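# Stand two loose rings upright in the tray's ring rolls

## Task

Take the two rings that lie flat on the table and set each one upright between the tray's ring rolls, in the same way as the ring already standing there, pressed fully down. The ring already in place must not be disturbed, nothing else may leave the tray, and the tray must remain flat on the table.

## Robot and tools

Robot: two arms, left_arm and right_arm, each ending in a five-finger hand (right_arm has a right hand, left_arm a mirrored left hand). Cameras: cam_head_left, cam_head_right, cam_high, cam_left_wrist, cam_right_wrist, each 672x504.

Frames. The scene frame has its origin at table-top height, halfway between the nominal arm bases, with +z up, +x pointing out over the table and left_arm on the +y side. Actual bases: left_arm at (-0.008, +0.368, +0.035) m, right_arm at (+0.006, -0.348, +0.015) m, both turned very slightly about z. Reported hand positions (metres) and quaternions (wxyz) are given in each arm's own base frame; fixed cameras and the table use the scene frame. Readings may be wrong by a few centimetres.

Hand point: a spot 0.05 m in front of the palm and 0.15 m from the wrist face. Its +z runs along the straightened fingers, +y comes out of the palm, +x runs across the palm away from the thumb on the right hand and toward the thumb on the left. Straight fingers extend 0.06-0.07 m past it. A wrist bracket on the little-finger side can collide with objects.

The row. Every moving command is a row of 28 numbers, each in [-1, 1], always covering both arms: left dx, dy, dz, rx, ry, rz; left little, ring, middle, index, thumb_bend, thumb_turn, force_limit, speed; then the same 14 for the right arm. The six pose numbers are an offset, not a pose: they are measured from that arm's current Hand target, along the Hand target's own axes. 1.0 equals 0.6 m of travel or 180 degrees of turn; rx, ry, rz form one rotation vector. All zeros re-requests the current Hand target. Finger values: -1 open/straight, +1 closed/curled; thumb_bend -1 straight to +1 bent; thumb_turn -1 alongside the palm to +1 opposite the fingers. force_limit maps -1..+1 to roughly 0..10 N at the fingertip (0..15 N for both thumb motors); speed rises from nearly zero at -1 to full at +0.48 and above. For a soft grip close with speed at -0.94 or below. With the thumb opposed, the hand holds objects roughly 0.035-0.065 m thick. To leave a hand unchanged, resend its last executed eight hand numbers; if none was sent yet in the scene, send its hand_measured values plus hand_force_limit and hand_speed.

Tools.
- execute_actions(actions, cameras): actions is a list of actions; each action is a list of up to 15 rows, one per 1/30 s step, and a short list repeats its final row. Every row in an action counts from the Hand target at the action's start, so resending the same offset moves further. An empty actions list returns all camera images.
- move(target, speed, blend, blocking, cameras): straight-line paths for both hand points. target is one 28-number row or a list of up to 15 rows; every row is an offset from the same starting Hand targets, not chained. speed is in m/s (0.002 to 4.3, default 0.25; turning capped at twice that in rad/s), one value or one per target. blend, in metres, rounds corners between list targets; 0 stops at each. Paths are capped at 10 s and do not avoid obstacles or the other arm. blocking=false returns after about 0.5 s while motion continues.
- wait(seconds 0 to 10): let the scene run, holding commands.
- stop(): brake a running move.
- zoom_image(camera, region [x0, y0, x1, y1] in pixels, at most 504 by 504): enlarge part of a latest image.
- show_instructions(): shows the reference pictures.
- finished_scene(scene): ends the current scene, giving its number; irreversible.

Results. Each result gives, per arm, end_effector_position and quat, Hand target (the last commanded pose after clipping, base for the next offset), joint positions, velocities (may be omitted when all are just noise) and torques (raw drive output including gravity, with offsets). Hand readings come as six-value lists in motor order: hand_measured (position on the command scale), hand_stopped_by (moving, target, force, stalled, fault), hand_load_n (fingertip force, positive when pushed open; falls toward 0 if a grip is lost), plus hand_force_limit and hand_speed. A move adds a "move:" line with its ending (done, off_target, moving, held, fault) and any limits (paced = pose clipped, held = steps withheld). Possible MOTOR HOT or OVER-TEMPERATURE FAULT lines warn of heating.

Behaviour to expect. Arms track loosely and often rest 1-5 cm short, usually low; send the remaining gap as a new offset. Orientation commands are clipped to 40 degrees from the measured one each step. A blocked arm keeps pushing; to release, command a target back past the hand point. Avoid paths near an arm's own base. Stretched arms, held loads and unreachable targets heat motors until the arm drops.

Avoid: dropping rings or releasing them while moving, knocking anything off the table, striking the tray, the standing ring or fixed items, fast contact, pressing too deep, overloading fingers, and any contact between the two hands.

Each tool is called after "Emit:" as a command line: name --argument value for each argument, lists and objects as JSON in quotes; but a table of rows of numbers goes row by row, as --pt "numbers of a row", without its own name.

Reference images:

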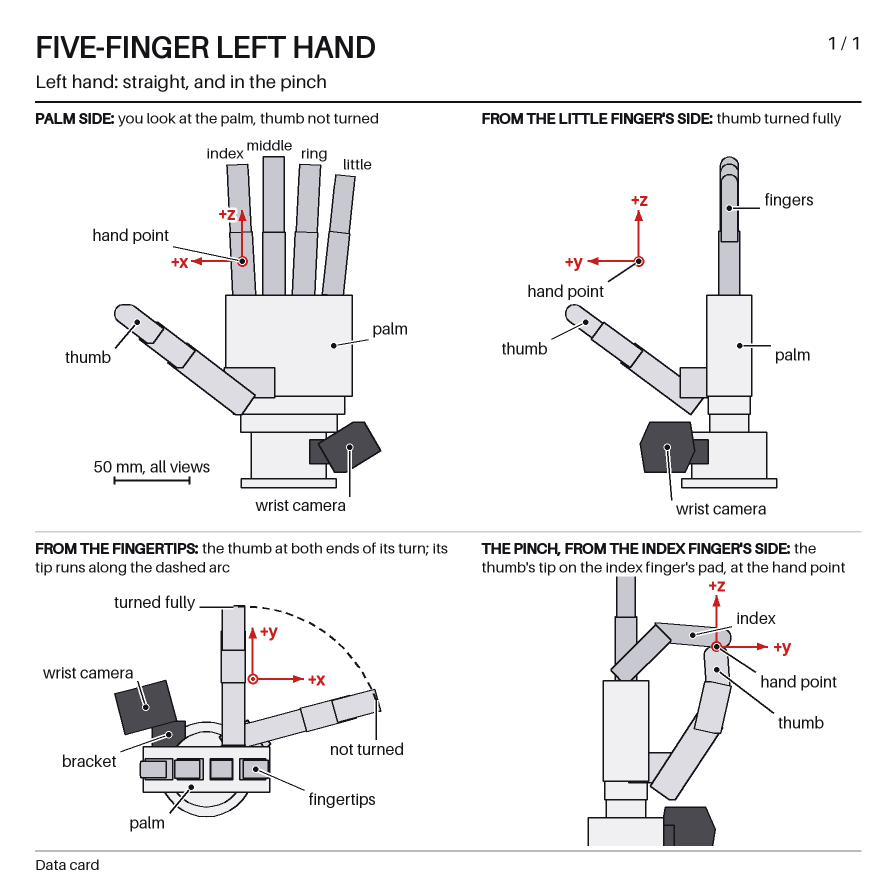

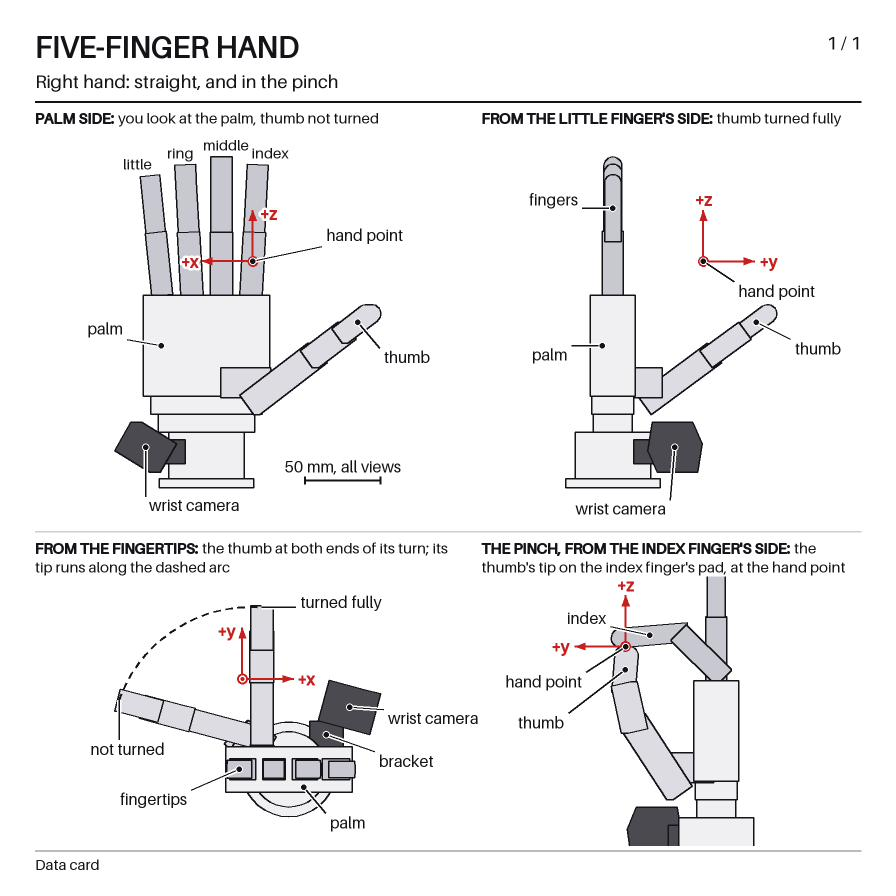

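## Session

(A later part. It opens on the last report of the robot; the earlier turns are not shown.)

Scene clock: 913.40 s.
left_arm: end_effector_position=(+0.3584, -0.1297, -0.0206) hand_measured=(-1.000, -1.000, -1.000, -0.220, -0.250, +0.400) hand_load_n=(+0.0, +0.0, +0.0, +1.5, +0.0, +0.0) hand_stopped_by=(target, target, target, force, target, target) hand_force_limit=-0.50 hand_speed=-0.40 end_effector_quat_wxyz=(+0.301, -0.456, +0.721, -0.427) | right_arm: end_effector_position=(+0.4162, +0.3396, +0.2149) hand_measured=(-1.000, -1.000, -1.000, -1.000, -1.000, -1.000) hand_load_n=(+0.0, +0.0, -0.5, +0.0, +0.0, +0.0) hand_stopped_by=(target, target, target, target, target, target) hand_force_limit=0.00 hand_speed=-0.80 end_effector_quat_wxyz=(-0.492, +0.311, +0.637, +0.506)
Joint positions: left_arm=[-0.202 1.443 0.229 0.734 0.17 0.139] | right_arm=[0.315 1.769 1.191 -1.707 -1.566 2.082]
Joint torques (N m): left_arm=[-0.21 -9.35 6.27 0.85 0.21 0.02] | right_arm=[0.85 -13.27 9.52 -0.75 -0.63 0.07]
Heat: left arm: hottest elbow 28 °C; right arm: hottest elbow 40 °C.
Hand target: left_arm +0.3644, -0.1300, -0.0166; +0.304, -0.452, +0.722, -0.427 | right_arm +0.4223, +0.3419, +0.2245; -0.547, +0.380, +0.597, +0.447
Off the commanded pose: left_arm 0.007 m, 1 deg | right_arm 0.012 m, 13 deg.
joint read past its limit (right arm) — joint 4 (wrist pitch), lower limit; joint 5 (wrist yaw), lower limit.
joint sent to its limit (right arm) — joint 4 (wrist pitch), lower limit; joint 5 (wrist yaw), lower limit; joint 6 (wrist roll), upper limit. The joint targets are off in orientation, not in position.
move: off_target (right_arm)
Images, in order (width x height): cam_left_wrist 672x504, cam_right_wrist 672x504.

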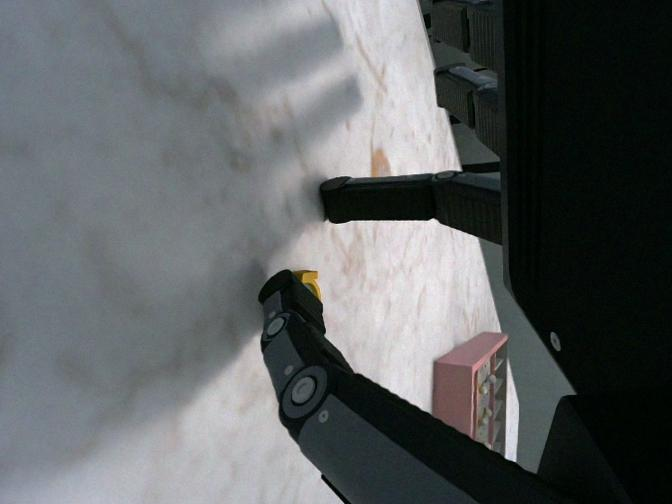

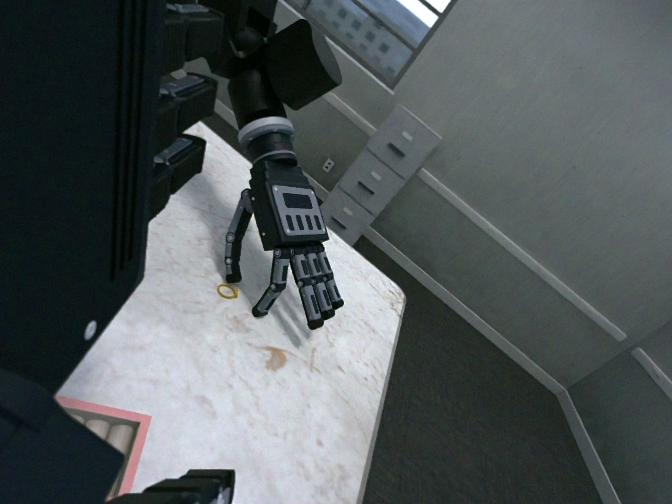

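Emit:
move --target '[-0.0051,-0.0399,0.0186,0,0,0,-1,-1,-1,0.075,-0.25,0.4,-0.3,-0.4,0,0,0,0,0,0,-1,-1,-1,-1,-1,-1,0,-0.8]' --speed 0.05 --cameras '["cam_left_wrist","cam_right_wrist"]'

Emit:
zoom_image --camera "cam_left_wrist" --region '[200, 180, 340, 330]'

Emit:
zoom_image --camera "cam_right_wrist" --region '[190, 240, 290, 320]'

Scene clock: 917.43 s.
left_arm: end_effector_position=(+0.3647, -0.1302, -0.0166) hand_measured=(-1.000, -1.000, -1.000, +0.074, -0.250, +0.400) hand_load_n=(-0.5, +0.0, +0.0, +0.0, +0.0, +0.0) hand_stopped_by=(target, target, target, target, target, target) hand_force_limit=-0.30 hand_speed=-0.40 end_effector_quat_wxyz=(+0.291, -0.463, +0.728, -0.415) | right_arm: end_effector_position=(+0.4162, +0.3396, +0.2149) hand_measured=(-1.000, -1.000, -1.000, -1.000, -1.000, -1.000) hand_load_n=(+0.0, +0.0, +0.0, +0.0, +0.0, +0.0) hand_stopped_by=(target, target, target, target, target, target) hand_force_limit=0.00 hand_speed=-0.80 end_effector_quat_wxyz=(-0.492, +0.311, +0.637, +0.506)
Joint positions: left_arm=[-0.202 1.407 0.269 0.622 0.166 0.139] | right_arm=[0.315 1.769 1.191 -1.707 -1.566 2.082]
Joint torques (N m): left_arm=[-1.26 -9.52 9.25 1.28 0.06 -0.02] | right_arm=[1.08 -13.51 9.65 -0.76 -0.65 0.05]
Heat: left arm: hottest elbow 29 °C; right arm: hottest elbow 40 °C.
Hand target: left_arm +0.3844, -0.1364, -0.0001; +0.304, -0.452, +0.722, -0.427 | right_arm +0.4223, +0.3419, +0.2245; -0.547, +0.380, +0.597, +0.447
Off the commanded pose: left_arm 0.026 m, 2 deg | right_arm 0.012 m, 13 deg.
joint read past its limit (right arm) — joint 4 (wrist pitch), lower limit; joint 5 (wrist yaw), lower limit.
joint sent to its limit (right arm) — joint 4 (wrist pitch), lower limit; joint 5 (wrist yaw), lower limit; joint 6 (wrist roll), upper limit. The joint targets are off in orientation, not in position.
move: off_target (left_arm, right_arm)
Images, in order (width x height): cam_left_wrist 672x504, cam_right_wrist 672x504.

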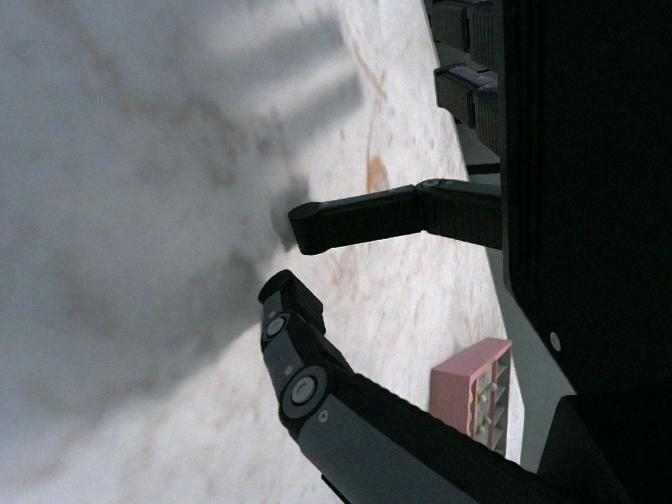

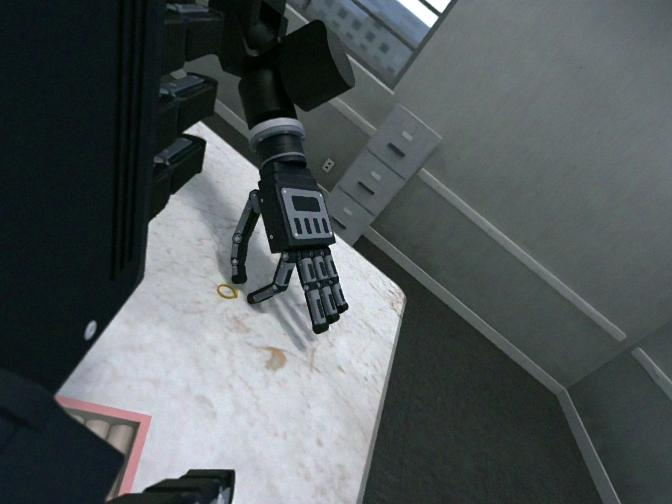

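Scaled by 3.360.

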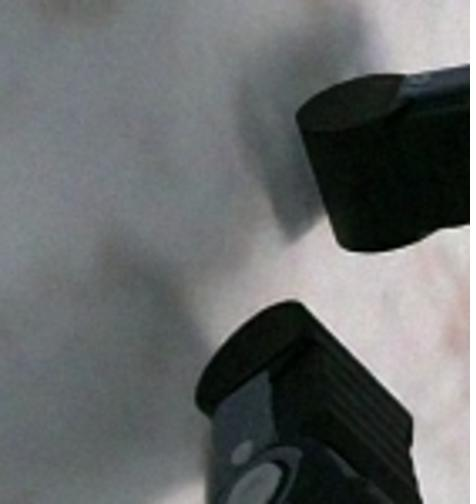

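Scaled by 5.040.

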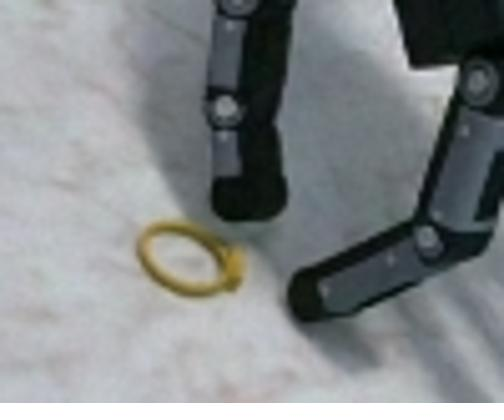

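Emit:
move --target '[0.0009,0.0073,0.002,0,0,0,-1,-1,-1,0.075,-0.25,0.28,-0.3,-0.4,0,0,0,0,0,0,-1,-1,-1,-1,-1,-1,0,-0.8]' --speed 0.05 --cameras '["cam_left_wrist","cam_right_wrist"]'

Emit:
zoom_image --camera "cam_left_wrist" --region '[200, 180, 340, 330]'

Emit:
zoom_image --camera "cam_right_wrist" --region '[190, 240, 290, 320]'

Scene clock: 920.80 s.
left_arm: end_effector_position=(+0.3647, -0.1302, -0.0167) hand_measured=(-1.000, -1.000, -1.000, +0.074, -0.250, +0.280) hand_load_n=(+0.0, +0.0, +0.0, +0.0, +0.0, +0.0) hand_stopped_by=(target, target, target, target, target, target) hand_force_limit=-0.30 hand_speed=-0.40 end_effector_quat_wxyz=(+0.291, -0.463, +0.728, -0.414) | right_arm: end_effector_position=(+0.4162, +0.3396, +0.2149) hand_measured=(-1.000, -1.000, -1.000, -1.000, -1.000, -1.000) hand_load_n=(+0.0, +0.0, +0.0, +0.0, +0.0, +0.0) hand_stopped_by=(target, target, target, target, target, target) hand_force_limit=0.00 hand_speed=-0.80 end_effector_quat_wxyz=(-0.492, +0.311, +0.637, +0.506)
Joint positions: left_arm=[-0.202 1.407 0.269 0.621 0.166 0.139] | right_arm=[0.315 1.769 1.191 -1.707 -1.566 2.082]
Joint torques (N m): left_arm=[-1.03 -8.18 8.49 2.24 0.03 -0.09] | right_arm=[0.67 -14.04 9.69 -0.73 -0.67 0.09]
Heat: left arm: hottest elbow 29 °C; right arm: hottest elbow 40 °C.
Hand target: left_arm +0.3834, -0.1363, -0.0046; +0.304, -0.452, +0.722, -0.427 | right_arm +0.4223, +0.3419, +0.2245; -0.547, +0.380, +0.597, +0.447
Off the commanded pose: left_arm 0.023 m, 3 deg | right_arm 0.012 m, 13 deg.
joint read past its limit (right arm) — joint 4 (wrist pitch), lower limit; joint 5 (wrist yaw), lower limit.
joint sent to its limit (right arm) — joint 4 (wrist pitch), lower limit; joint 5 (wrist yaw), lower limit; joint 6 (wrist roll), upper limit. The joint targets are off in orientation, not in position.
move: off_target (left_arm, right_arm)
Images, in order (width x height): cam_left_wrist 672x504, cam_right_wrist 672x504.

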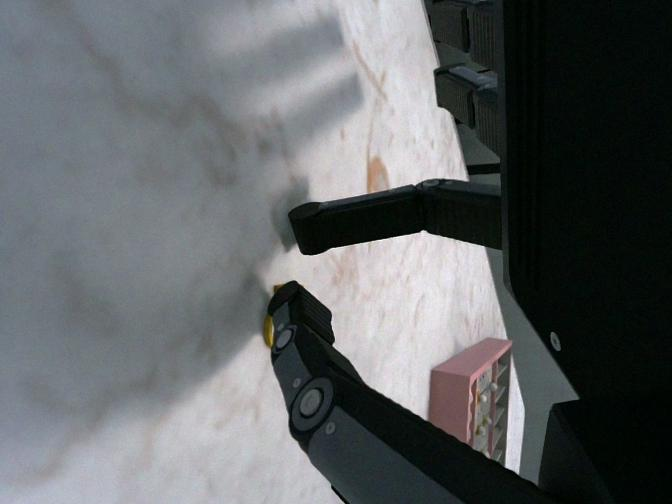

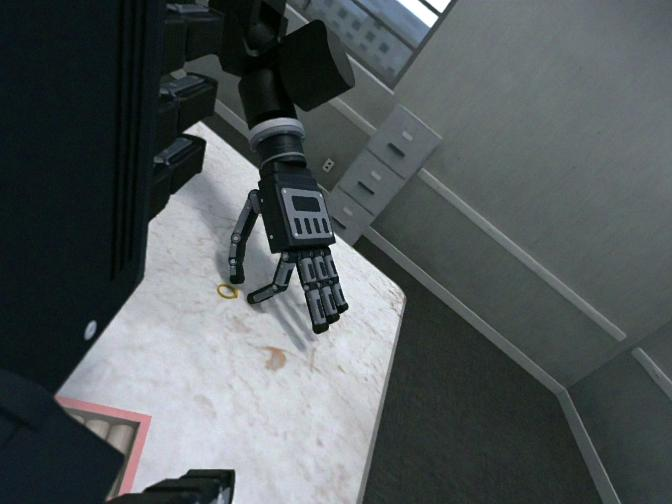

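Scaled by 3.360.

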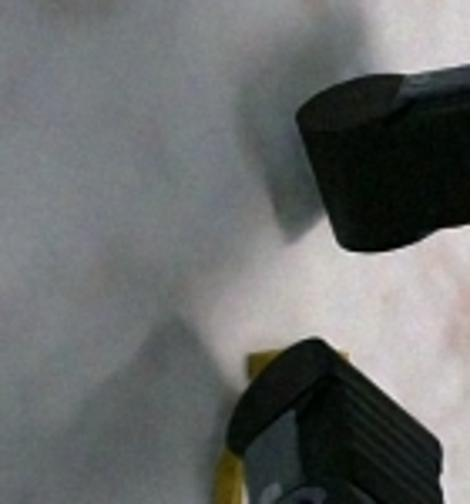

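Scaled by 5.040.

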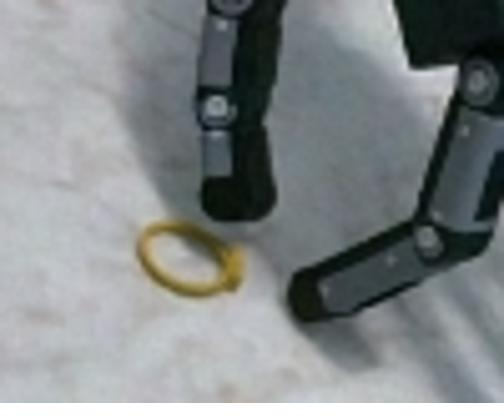

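Emit:
move --target '[0.0027,0.010,0.0022,0,0,0,-1,-1,-1,0.075,-0.25,0.26,-0.3,-0.4,0,0,0,0,0,0,-1,-1,-1,-1,-1,-1,0,-0.8]' --speed 0.05 --cameras '["cam_left_wrist","cam_right_wrist"]'

Emit:
zoom_image --camera "cam_left_wrist" --region '[200, 180, 340, 330]'

Emit:
zoom_image --camera "cam_right_wrist" --region '[190, 240, 290, 320]'

Scene clock: 923.63 s.
left_arm: end_effector_position=(+0.3675, -0.1303, -0.0183) hand_measured=(-1.000, -1.000, -1.000, +0.074, -0.250, +0.260) hand_load_n=(+0.0, +0.0, +0.0, +0.0, +0.0, -0.5) hand_stopped_by=(target, target, target, target, target, target) hand_force_limit=-0.30 hand_speed=-0.40 end_effector_quat_wxyz=(+0.295, -0.462, +0.725, -0.417) | right_arm: end_effector_position=(+0.4162, +0.3396, +0.2149) hand_measured=(-1.000, -1.000, -1.000, -1.000, -1.000, -1.000) hand_load_n=(+0.0, +0.0, +0.0, +0.0, +0.0, +0.0) hand_stopped_by=(target, target, target, target, target, target) hand_force_limit=0.00 hand_speed=-0.80 end_effector_quat_wxyz=(-0.492, +0.311, +0.637, +0.506)
Joint positions: left_arm=[-0.202 1.428 0.269 0.652 0.163 0.139] | right_arm=[0.315 1.769 1.191 -1.707 -1.566 2.082]
Joint torques (N m): left_arm=[-1.73 -7.65 7.53 2.33 0.03 0] | right_arm=[0.79 -13.22 9.72 -0.84 -0.62 0.09]
Heat: left arm: hottest elbow 29 °C; right arm: hottest elbow 40 °C.
Hand target: left_arm +0.3815, -0.1368, -0.0107; +0.304, -0.452, +0.722, -0.427 | right_arm +0.4223, +0.3419, +0.2245; -0.547, +0.380, +0.597, +0.447
Off the commanded pose: left_arm 0.017 m, 2 deg | right_arm 0.012 m, 13 deg.
joint read past its limit (right arm) — joint 4 (wrist pitch), lower limit; joint 5 (wrist yaw), lower limit.
joint sent to its limit (right arm) — joint 4 (wrist pitch), lower limit; joint 5 (wrist yaw), lower limit; joint 6 (wrist roll), upper limit. The joint targets are off in orientation, not in position.
move: off_target (left_arm, right_arm)
Images, in order (width x height): cam_left_wrist 672x504, cam_right_wrist 672x504.

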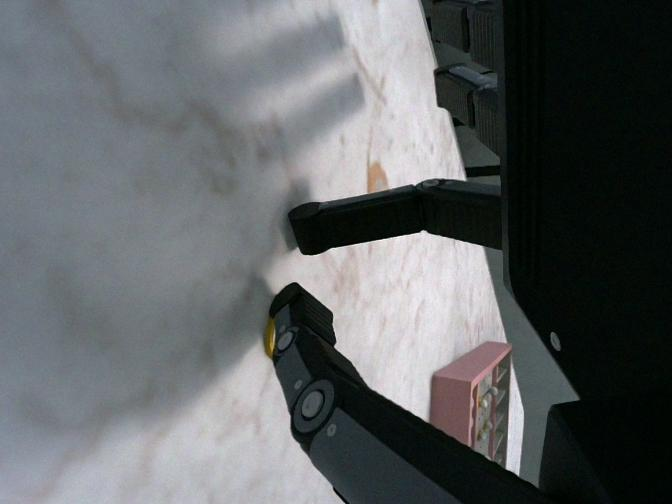

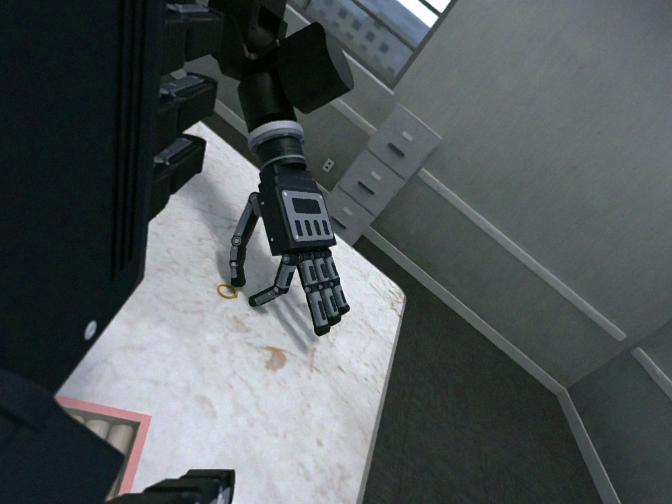

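Scaled by 3.360.

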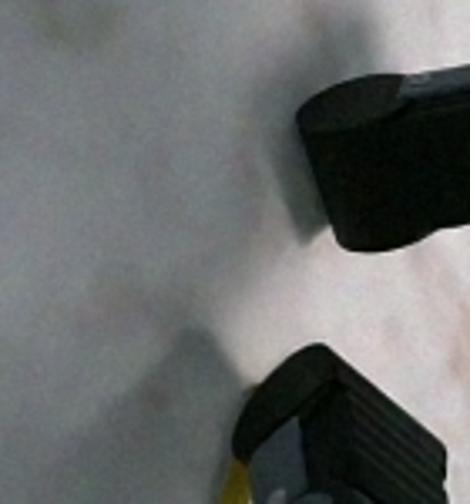

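Scaled by 5.040.

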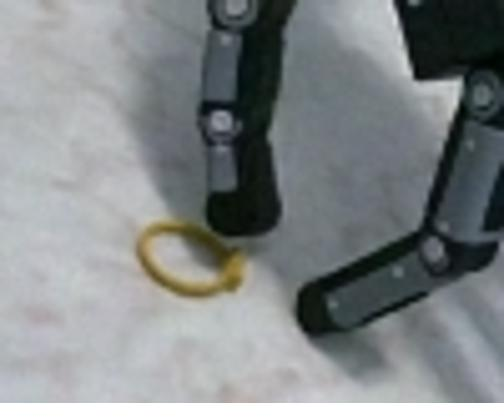

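Emit:
move --target '[0.0175,0.0295,-0.0135,0,0,0,-1,-1,-1,0.075,-0.25,0.26,-0.3,-0.4,0,0,0,0,0,0,-1,-1,-1,-1,-1,-1,0,-0.8]' --speed 0.05 --cameras '["cam_left_wrist","cam_right_wrist"]'

Emit:
zoom_image --camera "cam_left_wrist" --region '[200, 180, 340, 330]'

Emit:
zoom_image --camera "cam_right_wrist" --region '[190, 240, 290, 320]'

Scene clock: 928.60 s.
left_arm: end_effector_position=(+0.3689, -0.1361, -0.0178) hand_measured=(-1.000, -1.000, -1.000, +0.074, -0.250, +0.260) hand_load_n=(+0.0, +0.0, +0.0, -0.5, -0.5, -0.5) hand_stopped_by=(target, target, target, target, target, target) hand_force_limit=-0.30 hand_speed=-0.40 end_effector_quat_wxyz=(+0.310, -0.451, +0.720, -0.427) | right_arm: end_effector_position=(+0.4162, +0.3396, +0.2149) hand_measured=(-1.000, -1.000, -1.000, -1.000, -1.000, -1.000) hand_load_n=(+0.0, +0.0, +0.0, -0.5, +0.0, +0.0) hand_stopped_by=(target, target, target, target, target, target) hand_force_limit=0.00 hand_speed=-0.80 end_effector_quat_wxyz=(-0.492, +0.311, +0.637, +0.506)
Joint positions: left_arm=[-0.227 1.46 0.253 0.742 0.14 0.138] | right_arm=[0.315 1.769 1.191 -1.707 -1.566 2.082]
Joint torques (N m): left_arm=[-2.02 -7.12 4.56 2.36 0.04 -0.14] | right_arm=[0.91 -13.63 9.73 -0.59 -0.62 0.07]
Heat: left arm: hottest elbow 30 °C; right arm: hottest elbow 40 °C.
Hand target: left_arm +0.3636, -0.1396, -0.0232; +0.304, -0.452, +0.722, -0.427 | right_arm +0.4223, +0.3419, +0.2245; -0.547, +0.380, +0.597, +0.447
Off the commanded pose: left_arm 0.008 m, 1 deg | right_arm 0.012 m, 13 deg.
joint read past its limit (right arm) — joint 4 (wrist pitch), lower limit; joint 5 (wrist yaw), lower limit.
joint sent to its limit (right arm) — joint 4 (wrist pitch), lower limit; joint 5 (wrist yaw), lower limit; joint 6 (wrist roll), upper limit. The joint targets are off in orientation, not in position.
move: off_target (right_arm)
Images, in order (width x height): cam_left_wrist 672x504, cam_right_wrist 672x504.

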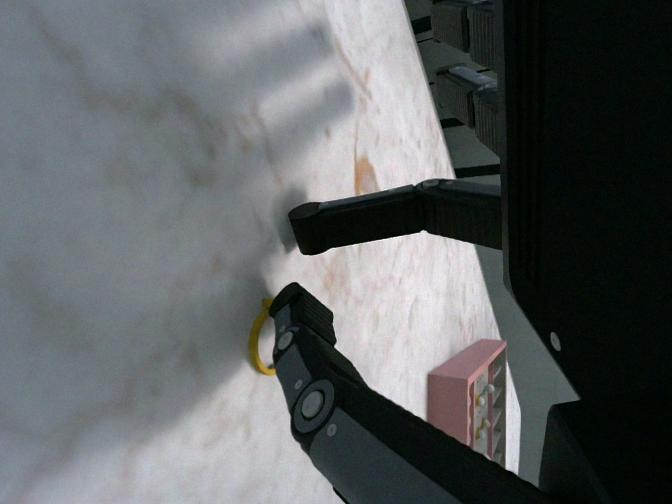

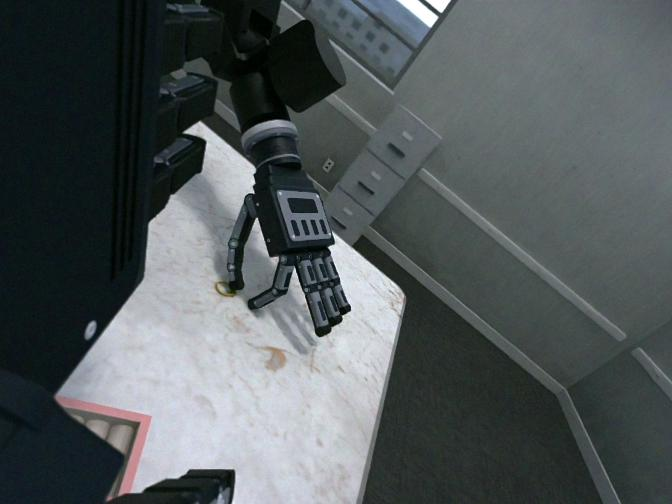

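Scaled by 3.360.

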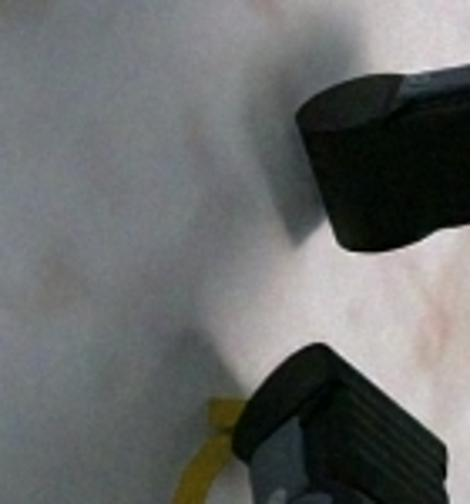

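Scaled by 5.040.

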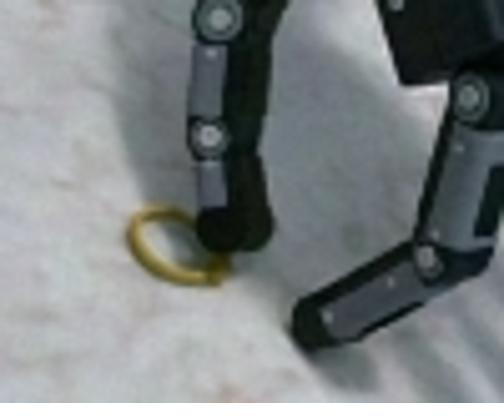

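Emit:
move --target '[0.023,-0.0525,-0.0212,0,0,0,-1,-1,-1,0.075,-0.25,0.26,-0.3,-0.4,0,0,0,0,0,0,-1,-1,-1,-1,-1,-1,0,-0.8]' --speed 0.08 --cameras '["cam_left_wrist","cam_right_wrist"]'

Emit:
zoom_image --camera "cam_left_wrist" --region '[130, 160, 340, 330]'

Emit:
zoom_image --camera "cam_right_wrist" --region '[190, 240, 290, 320]'

Scene clock: 939.73 s.
left_arm: end_effector_position=(+0.3546, -0.1491, +0.0010) hand_measured=(-1.000, -1.000, -1.000, +0.074, -0.250, +0.260) hand_load_n=(+0.0, +0.0, +0.0, +0.0, +0.0, +0.0) hand_stopped_by=(target, target, target, target, target, target) hand_force_limit=-0.30 hand_speed=-0.40 end_effector_quat_wxyz=(+0.303, -0.454, +0.726, -0.418) | right_arm: end_effector_position=(+0.4162, +0.3396, +0.2149) hand_measured=(-1.000, -1.000, -1.000, -1.000, -1.000, -1.000) hand_load_n=(+0.0, +0.0, +0.0, +0.0, +0.0, +0.0) hand_stopped_by=(target, target, target, target, target, target) hand_force_limit=0.00 hand_speed=-0.80 end_effector_quat_wxyz=(-0.492, +0.311, +0.637, +0.506)
Joint positions: left_arm=[-0.293 1.309 0.253 0.569 0.082 0.111] | right_arm=[0.315 1.769 1.191 -1.707 -1.566 2.082]
Joint torques (N m): left_arm=[-2.43 -9.52 7.54 1.43 -0.01 -0.17] | right_arm=[0.73 -13.98 9.62 -0.85 -0.61 0.06]
Heat: left arm: hottest elbow 29 °C; right arm: hottest elbow 40 °C.
Hand target: left_arm +0.3599, -0.1551, +0.0099; +0.304, -0.452, +0.722, -0.427 | right_arm +0.4223, +0.3419, +0.2245; -0.547, +0.380, +0.597, +0.447
Off the commanded pose: left_arm 0.012 m, 1 deg | right_arm 0.012 m, 13 deg.
joint read past its limit (right arm) — joint 4 (wrist pitch), lower limit; joint 5 (wrist yaw), lower limit.
joint sent to its limit (right arm) — joint 4 (wrist pitch), lower limit; joint 5 (wrist yaw), lower limit; joint 6 (wrist roll), upper limit. The joint targets are off in orientation, not in position.
move: off_target (left_arm, right_arm)
Images, in order (width x height): cam_left_wrist 672x504, cam_right_wrist 672x504.

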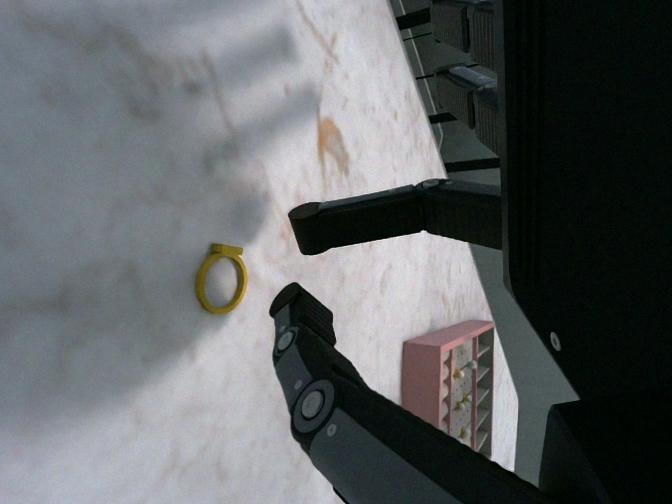

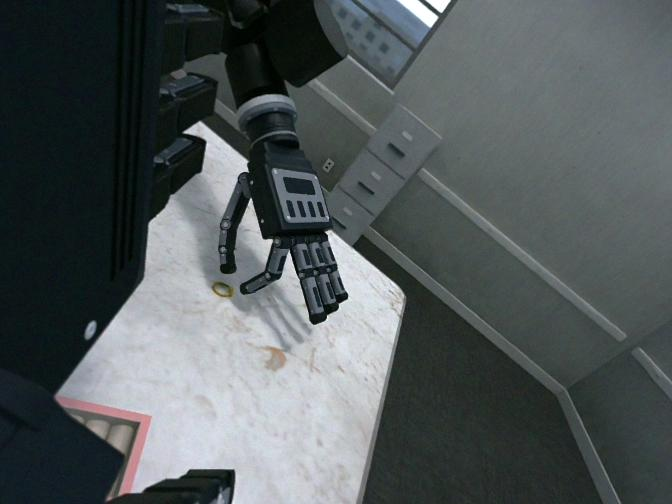

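Scaled by 2.400.

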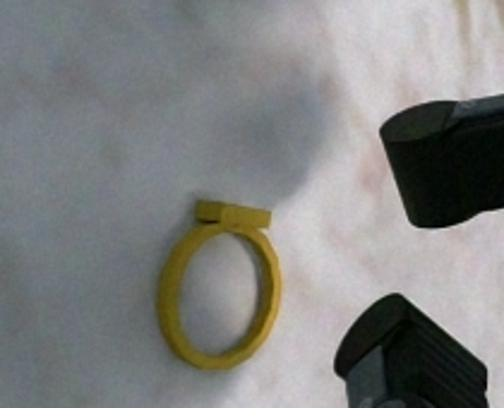

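Scaled by 5.040.

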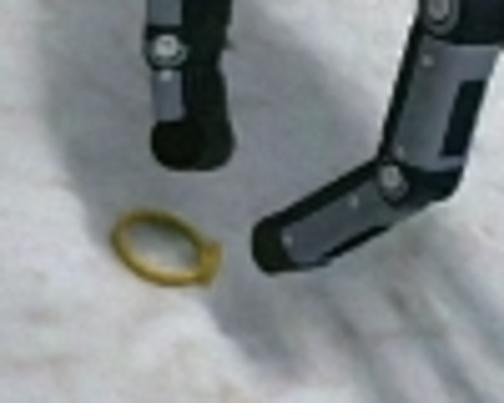

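Emit:
move --pt "-0.0145 -0.0407 0.0457 0.0061 0.104 0.0525 -1 -1 -1 0.08 -0.25 0.3 -0.3 -0.2 0 0 0 0 0 0 -1 -1 -1 -1 -1 -1 0 -0.8" --pt "-0.021 0.045 0.0053 0.0061 0.104 0.0525 -1 -1 -1 0.08 -0.25 0.3 -0.3 -0.2 0 0 0 0 0 0 -1 -1 -1 -1 -1 -1 0 -0.8" --speed 0.08 --cameras '["cam_left_wrist","cam_right_wrist"]'

Emit:
zoom_image --camera "cam_left_wrist" --region '[130, 160, 340, 330]'

Emit:
zoom_image --camera "cam_right_wrist" --region '[190, 240, 290, 320]'

Scene clock: 951.27 s.
left_arm: end_effector_position=(+0.3567, -0.1426, -0.0114) hand_measured=(-1.000, -1.000, -1.000, +0.080, -0.250, +0.300) hand_load_n=(+0.0, +0.0, +0.0, +0.0, +0.0, +0.0) hand_stopped_by=(target, target, target, target, target, target) hand_force_limit=-0.30 hand_speed=-0.20 end_effector_quat_wxyz=(+0.216, -0.315, +0.792, -0.477) | right_arm: end_effector_position=(+0.4162, +0.3396, +0.2149) hand_measured=(-1.000, -1.000, -1.000, -1.000, -1.000, -1.000) hand_load_n=(+0.0, +0.0, +0.0, +0.0, +0.0, +0.0) hand_stopped_by=(target, target, target, target, target, target) hand_force_limit=0.00 hand_speed=-0.80 end_effector_quat_wxyz=(-0.492, +0.311, +0.637, +0.506)
Joint positions: left_arm=[-0.078 1.444 0.331 0.532 0.603 0.404] | right_arm=[0.315 1.769 1.191 -1.707 -1.566 2.082]
Joint torques (N m): left_arm=[-0.38 -7.94 5.05 2.19 0.47 0.05] | right_arm=[0.32 -13.63 9.52 -0.73 -0.66 0.08]
Heat: left arm: hottest elbow 30 °C; right arm: hottest elbow 40 °C.
Hand target: left_arm +0.3570, -0.1385, -0.0150; +0.221, -0.313, +0.792, -0.475 | right_arm +0.4223, +0.3419, +0.2245; -0.547, +0.380, +0.597, +0.447
Off the commanded pose: left_arm 0.005 m, 1 deg | right_arm 0.012 m, 13 deg.
joint read past its limit (right arm) — joint 4 (wrist pitch), lower limit; joint 5 (wrist yaw), lower limit.
joint sent to its limit (right arm) — joint 4 (wrist pitch), lower limit; joint 5 (wrist yaw), lower limit; joint 6 (wrist roll), upper limit. The joint targets are off in orientation, not in position.
move: off_target (right_arm)
Images, in order (width x height): cam_left_wrist 672x504, cam_right_wrist 672x504.

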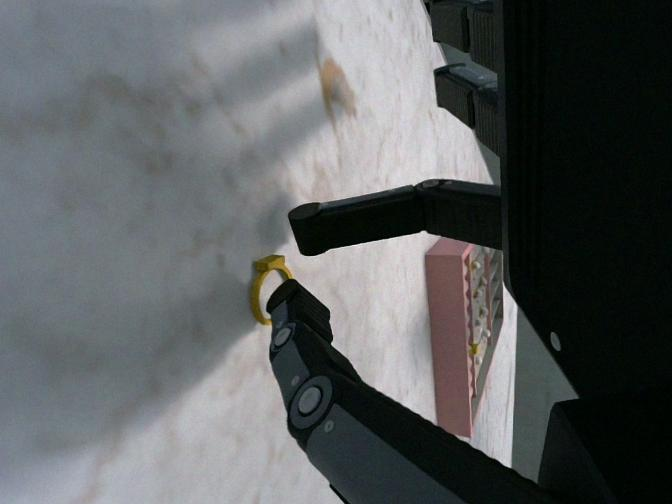

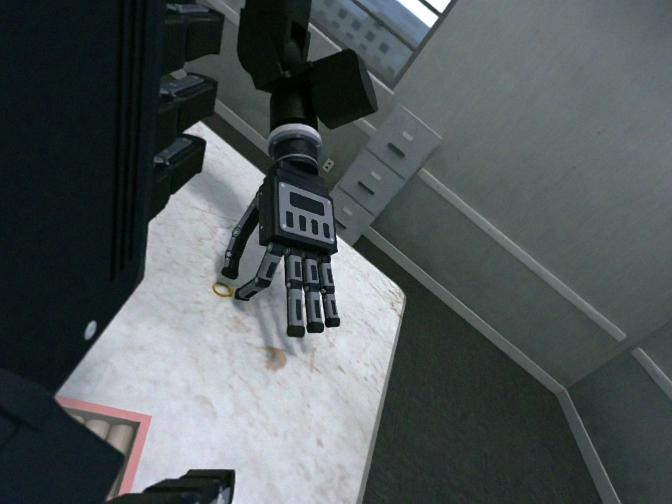

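Scaled by 2.400.

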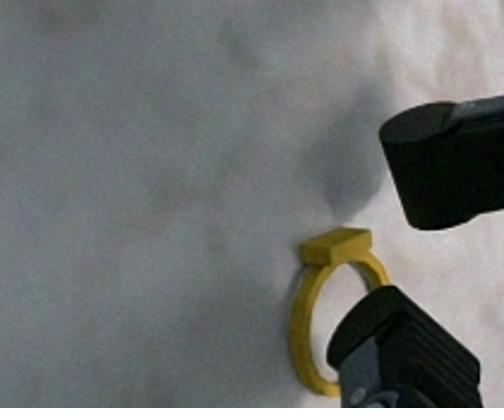

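Scaled by 5.040.

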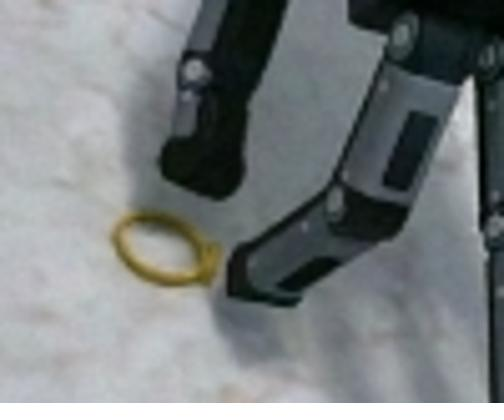

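Emit:
move --pt "-0.0162 -0.0787 0.0473 0 0 0 -1 -1 -1 0.08 -0.25 0.42 -0.3 -0.2 0 0 0 0 0 0 -1 -1 -1 -1 -1 -1 0 -0.8" --pt "0.0055 0.0052 0.0043 0 0 0 -1 -1 -1 0.08 -0.25 0.42 -0.3 -0.2 0 0 0 0 0 0 -1 -1 -1 -1 -1 -1 0 -0.8" --speed 0.08 --cameras '["cam_left_wrist","cam_right_wrist"]'

Emit:
zoom_image --camera "cam_left_wrist" --region '[200, 180, 340, 330]'

Emit:
zoom_image --camera "cam_right_wrist" --region '[190, 240, 290, 320]'

Scene clock: 967.93 s.
left_arm: end_effector_position=(+0.3551, -0.1454, -0.0156) hand_measured=(-1.000, -1.000, -1.000, +0.080, -0.250, +0.420) hand_load_n=(+0.0, +0.0, +0.0, +0.0, +0.0, +0.0) hand_stopped_by=(target, target, target, target, target, target) hand_force_limit=-0.30 hand_speed=-0.20 end_effector_quat_wxyz=(+0.216, -0.315, +0.792, -0.477) | right_arm: end_effector_position=(+0.4162, +0.3396, +0.2149) hand_measured=(-1.000, -1.000, -1.000, -1.000, -1.000, -1.000) hand_load_n=(+0.0, +0.0, +0.0, +0.0, +0.0, +0.0) hand_stopped_by=(target, target, target, target, target, target) hand_force_limit=0.00 hand_speed=-0.80 end_effector_quat_wxyz=(-0.492, +0.311, +0.637, +0.506)
Joint positions: left_arm=[-0.088 1.463 0.325 0.56 0.594 0.397] | right_arm=[0.315 1.769 1.191 -1.707 -1.566 2.082]
Joint torques (N m): left_arm=[0.62 -8.94 5.09 2.15 0.48 0.07] | right_arm=[1.14 -13.27 9.62 -0.84 -0.65 0.09]
Heat: left arm: hottest elbow 30 °C; right arm: hottest elbow 40 °C.
Hand target: left_arm +0.3554, -0.1413, -0.0191; +0.221, -0.313, +0.792, -0.475 | right_arm +0.4223, +0.3419, +0.2245; -0.547, +0.380, +0.597, +0.447
Off the commanded pose: left_arm 0.005 m, 1 deg | right_arm 0.012 m, 13 deg.
joint read past its limit (right arm) — joint 4 (wrist pitch), lower limit; joint 5 (wrist yaw), lower limit.
joint sent to its limit (right arm) — joint 4 (wrist pitch), lower limit; joint 5 (wrist yaw), lower limit; joint 6 (wrist roll), upper limit. The joint targets are off in orientation, not in position.
move: off_target (right_arm)
Images, in order (width x height): cam_left_wrist 672x504, cam_right_wrist 672x504.

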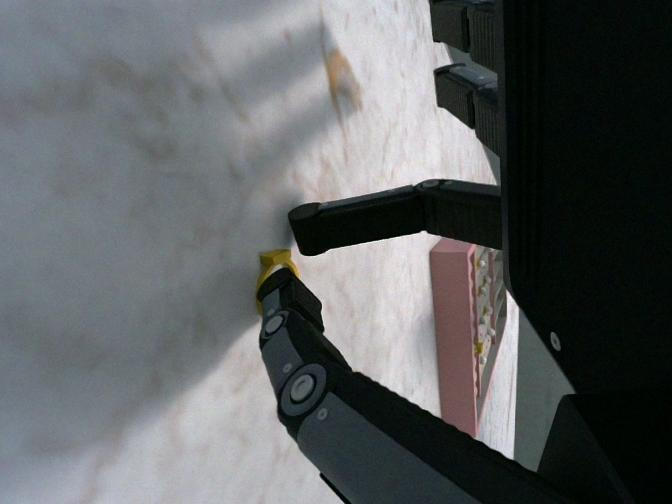

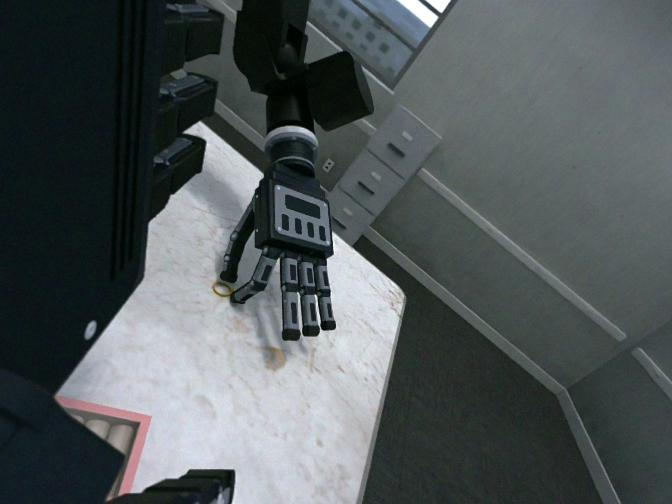

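Scaled by 3.360.

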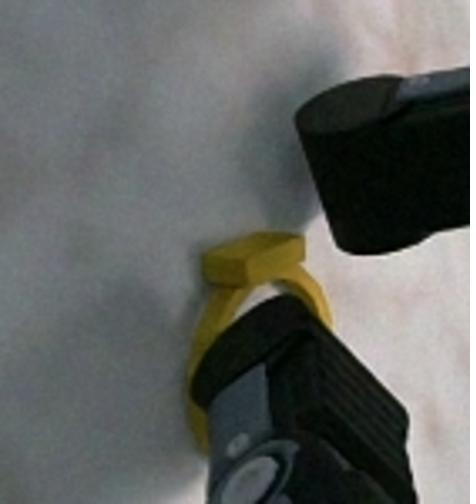

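Scaled by 5.040.

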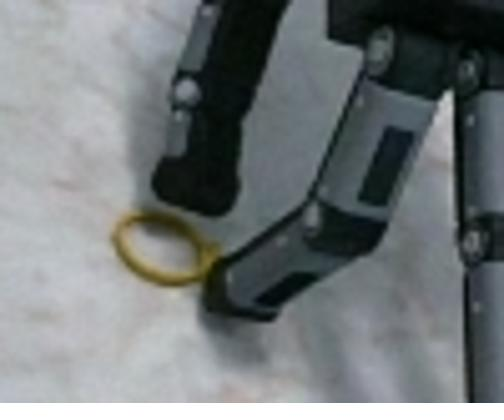

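Emit:
move --target '[0.0006,0.0095,0.0048,0,0,0,-1,-1,-1,0.08,-0.25,0.42,-0.3,-0.2,0,0,0,0,0,0,-1,-1,-1,-1,-1,-1,0,-0.8]' --speed 0.04 --cameras '["cam_left_wrist","cam_right_wrist"]'

Emit:
zoom_image --camera "cam_left_wrist" --region '[200, 180, 340, 330]'

Emit:
zoom_image --camera "cam_right_wrist" --region '[190, 240, 290, 320]'

Scene clock: 973.20 s.
left_arm: end_effector_position=(+0.3574, -0.1460, -0.0191) hand_measured=(-1.000, -1.000, -1.000, +0.080, -0.250, +0.420) hand_load_n=(+0.0, +0.0, +0.0, -1.0, +0.0, +0.0) hand_stopped_by=(target, target, target, target, target, target) hand_force_limit=-0.30 hand_speed=-0.20 end_effector_quat_wxyz=(+0.219, -0.312, +0.791, -0.479) | right_arm: end_effector_position=(+0.4162, +0.3396, +0.2149) hand_measured=(-1.000, -1.000, -1.000, -1.000, -1.000, -1.000) hand_load_n=(+0.0, +0.0, +0.0, +0.0, +0.0, +0.0) hand_stopped_by=(target, target, target, target, target, target) hand_force_limit=0.00 hand_speed=-0.80 end_effector_quat_wxyz=(-0.492, +0.311, +0.637, +0.506)
Joint positions: left_arm=[-0.088 1.49 0.325 0.596 0.597 0.397] | right_arm=[0.315 1.769 1.191 -1.707 -1.566 2.082]
Joint torques (N m): left_arm=[0.44 -7.24 4.59 2.04 0.29 0.07] | right_arm=[0.73 -13.51 9.7 -0.72 -0.62 0.08]
Heat: left arm: hottest elbow 30 °C; right arm: hottest elbow 40 °C.
Hand target: left_arm +0.3554, -0.1413, -0.0256; +0.221, -0.313, +0.792, -0.475 | right_arm +0.4223, +0.3419, +0.2245; -0.547, +0.380, +0.597, +0.447
Off the commanded pose: left_arm 0.008 m, 1 deg | right_arm 0.012 m, 13 deg.
joint read past its limit (right arm) — joint 4 (wrist pitch), lower limit; joint 5 (wrist yaw), lower limit.
joint sent to its limit (right arm) — joint 4 (wrist pitch), lower limit; joint 5 (wrist yaw), lower limit; joint 6 (wrist roll), upper limit. The joint targets are off in orientation, not in position.
move: off_target (right_arm)
Images, in order (width x height): cam_left_wrist 672x504, cam_right_wrist 672x504.

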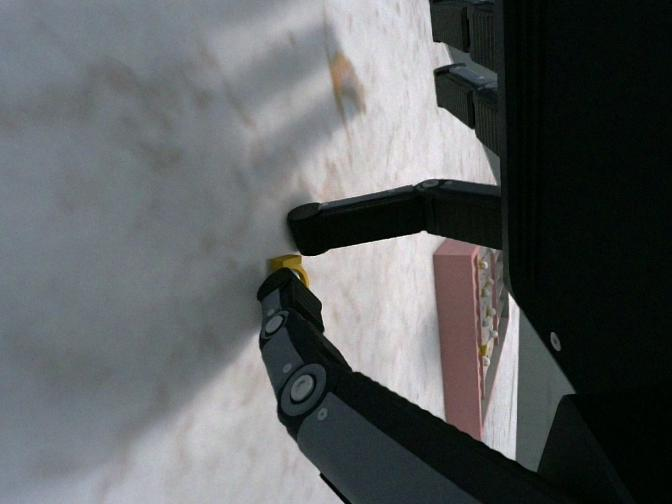

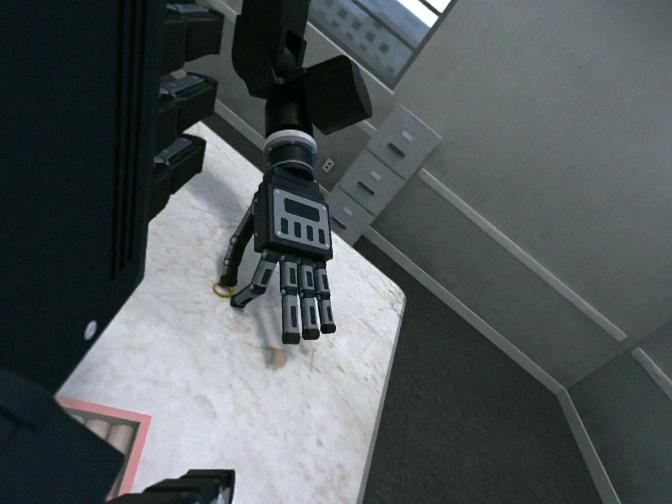

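Scaled by 3.360.

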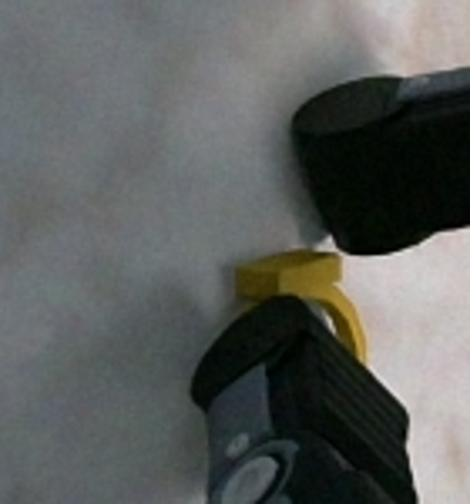

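Scaled by 5.040.

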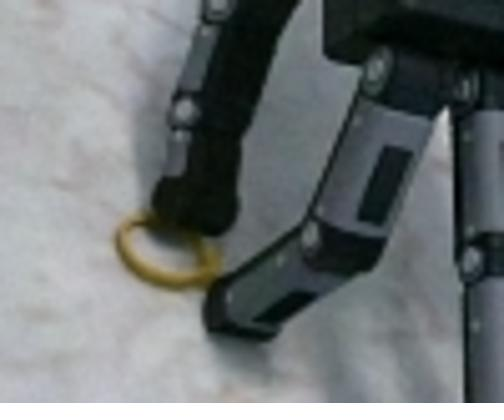

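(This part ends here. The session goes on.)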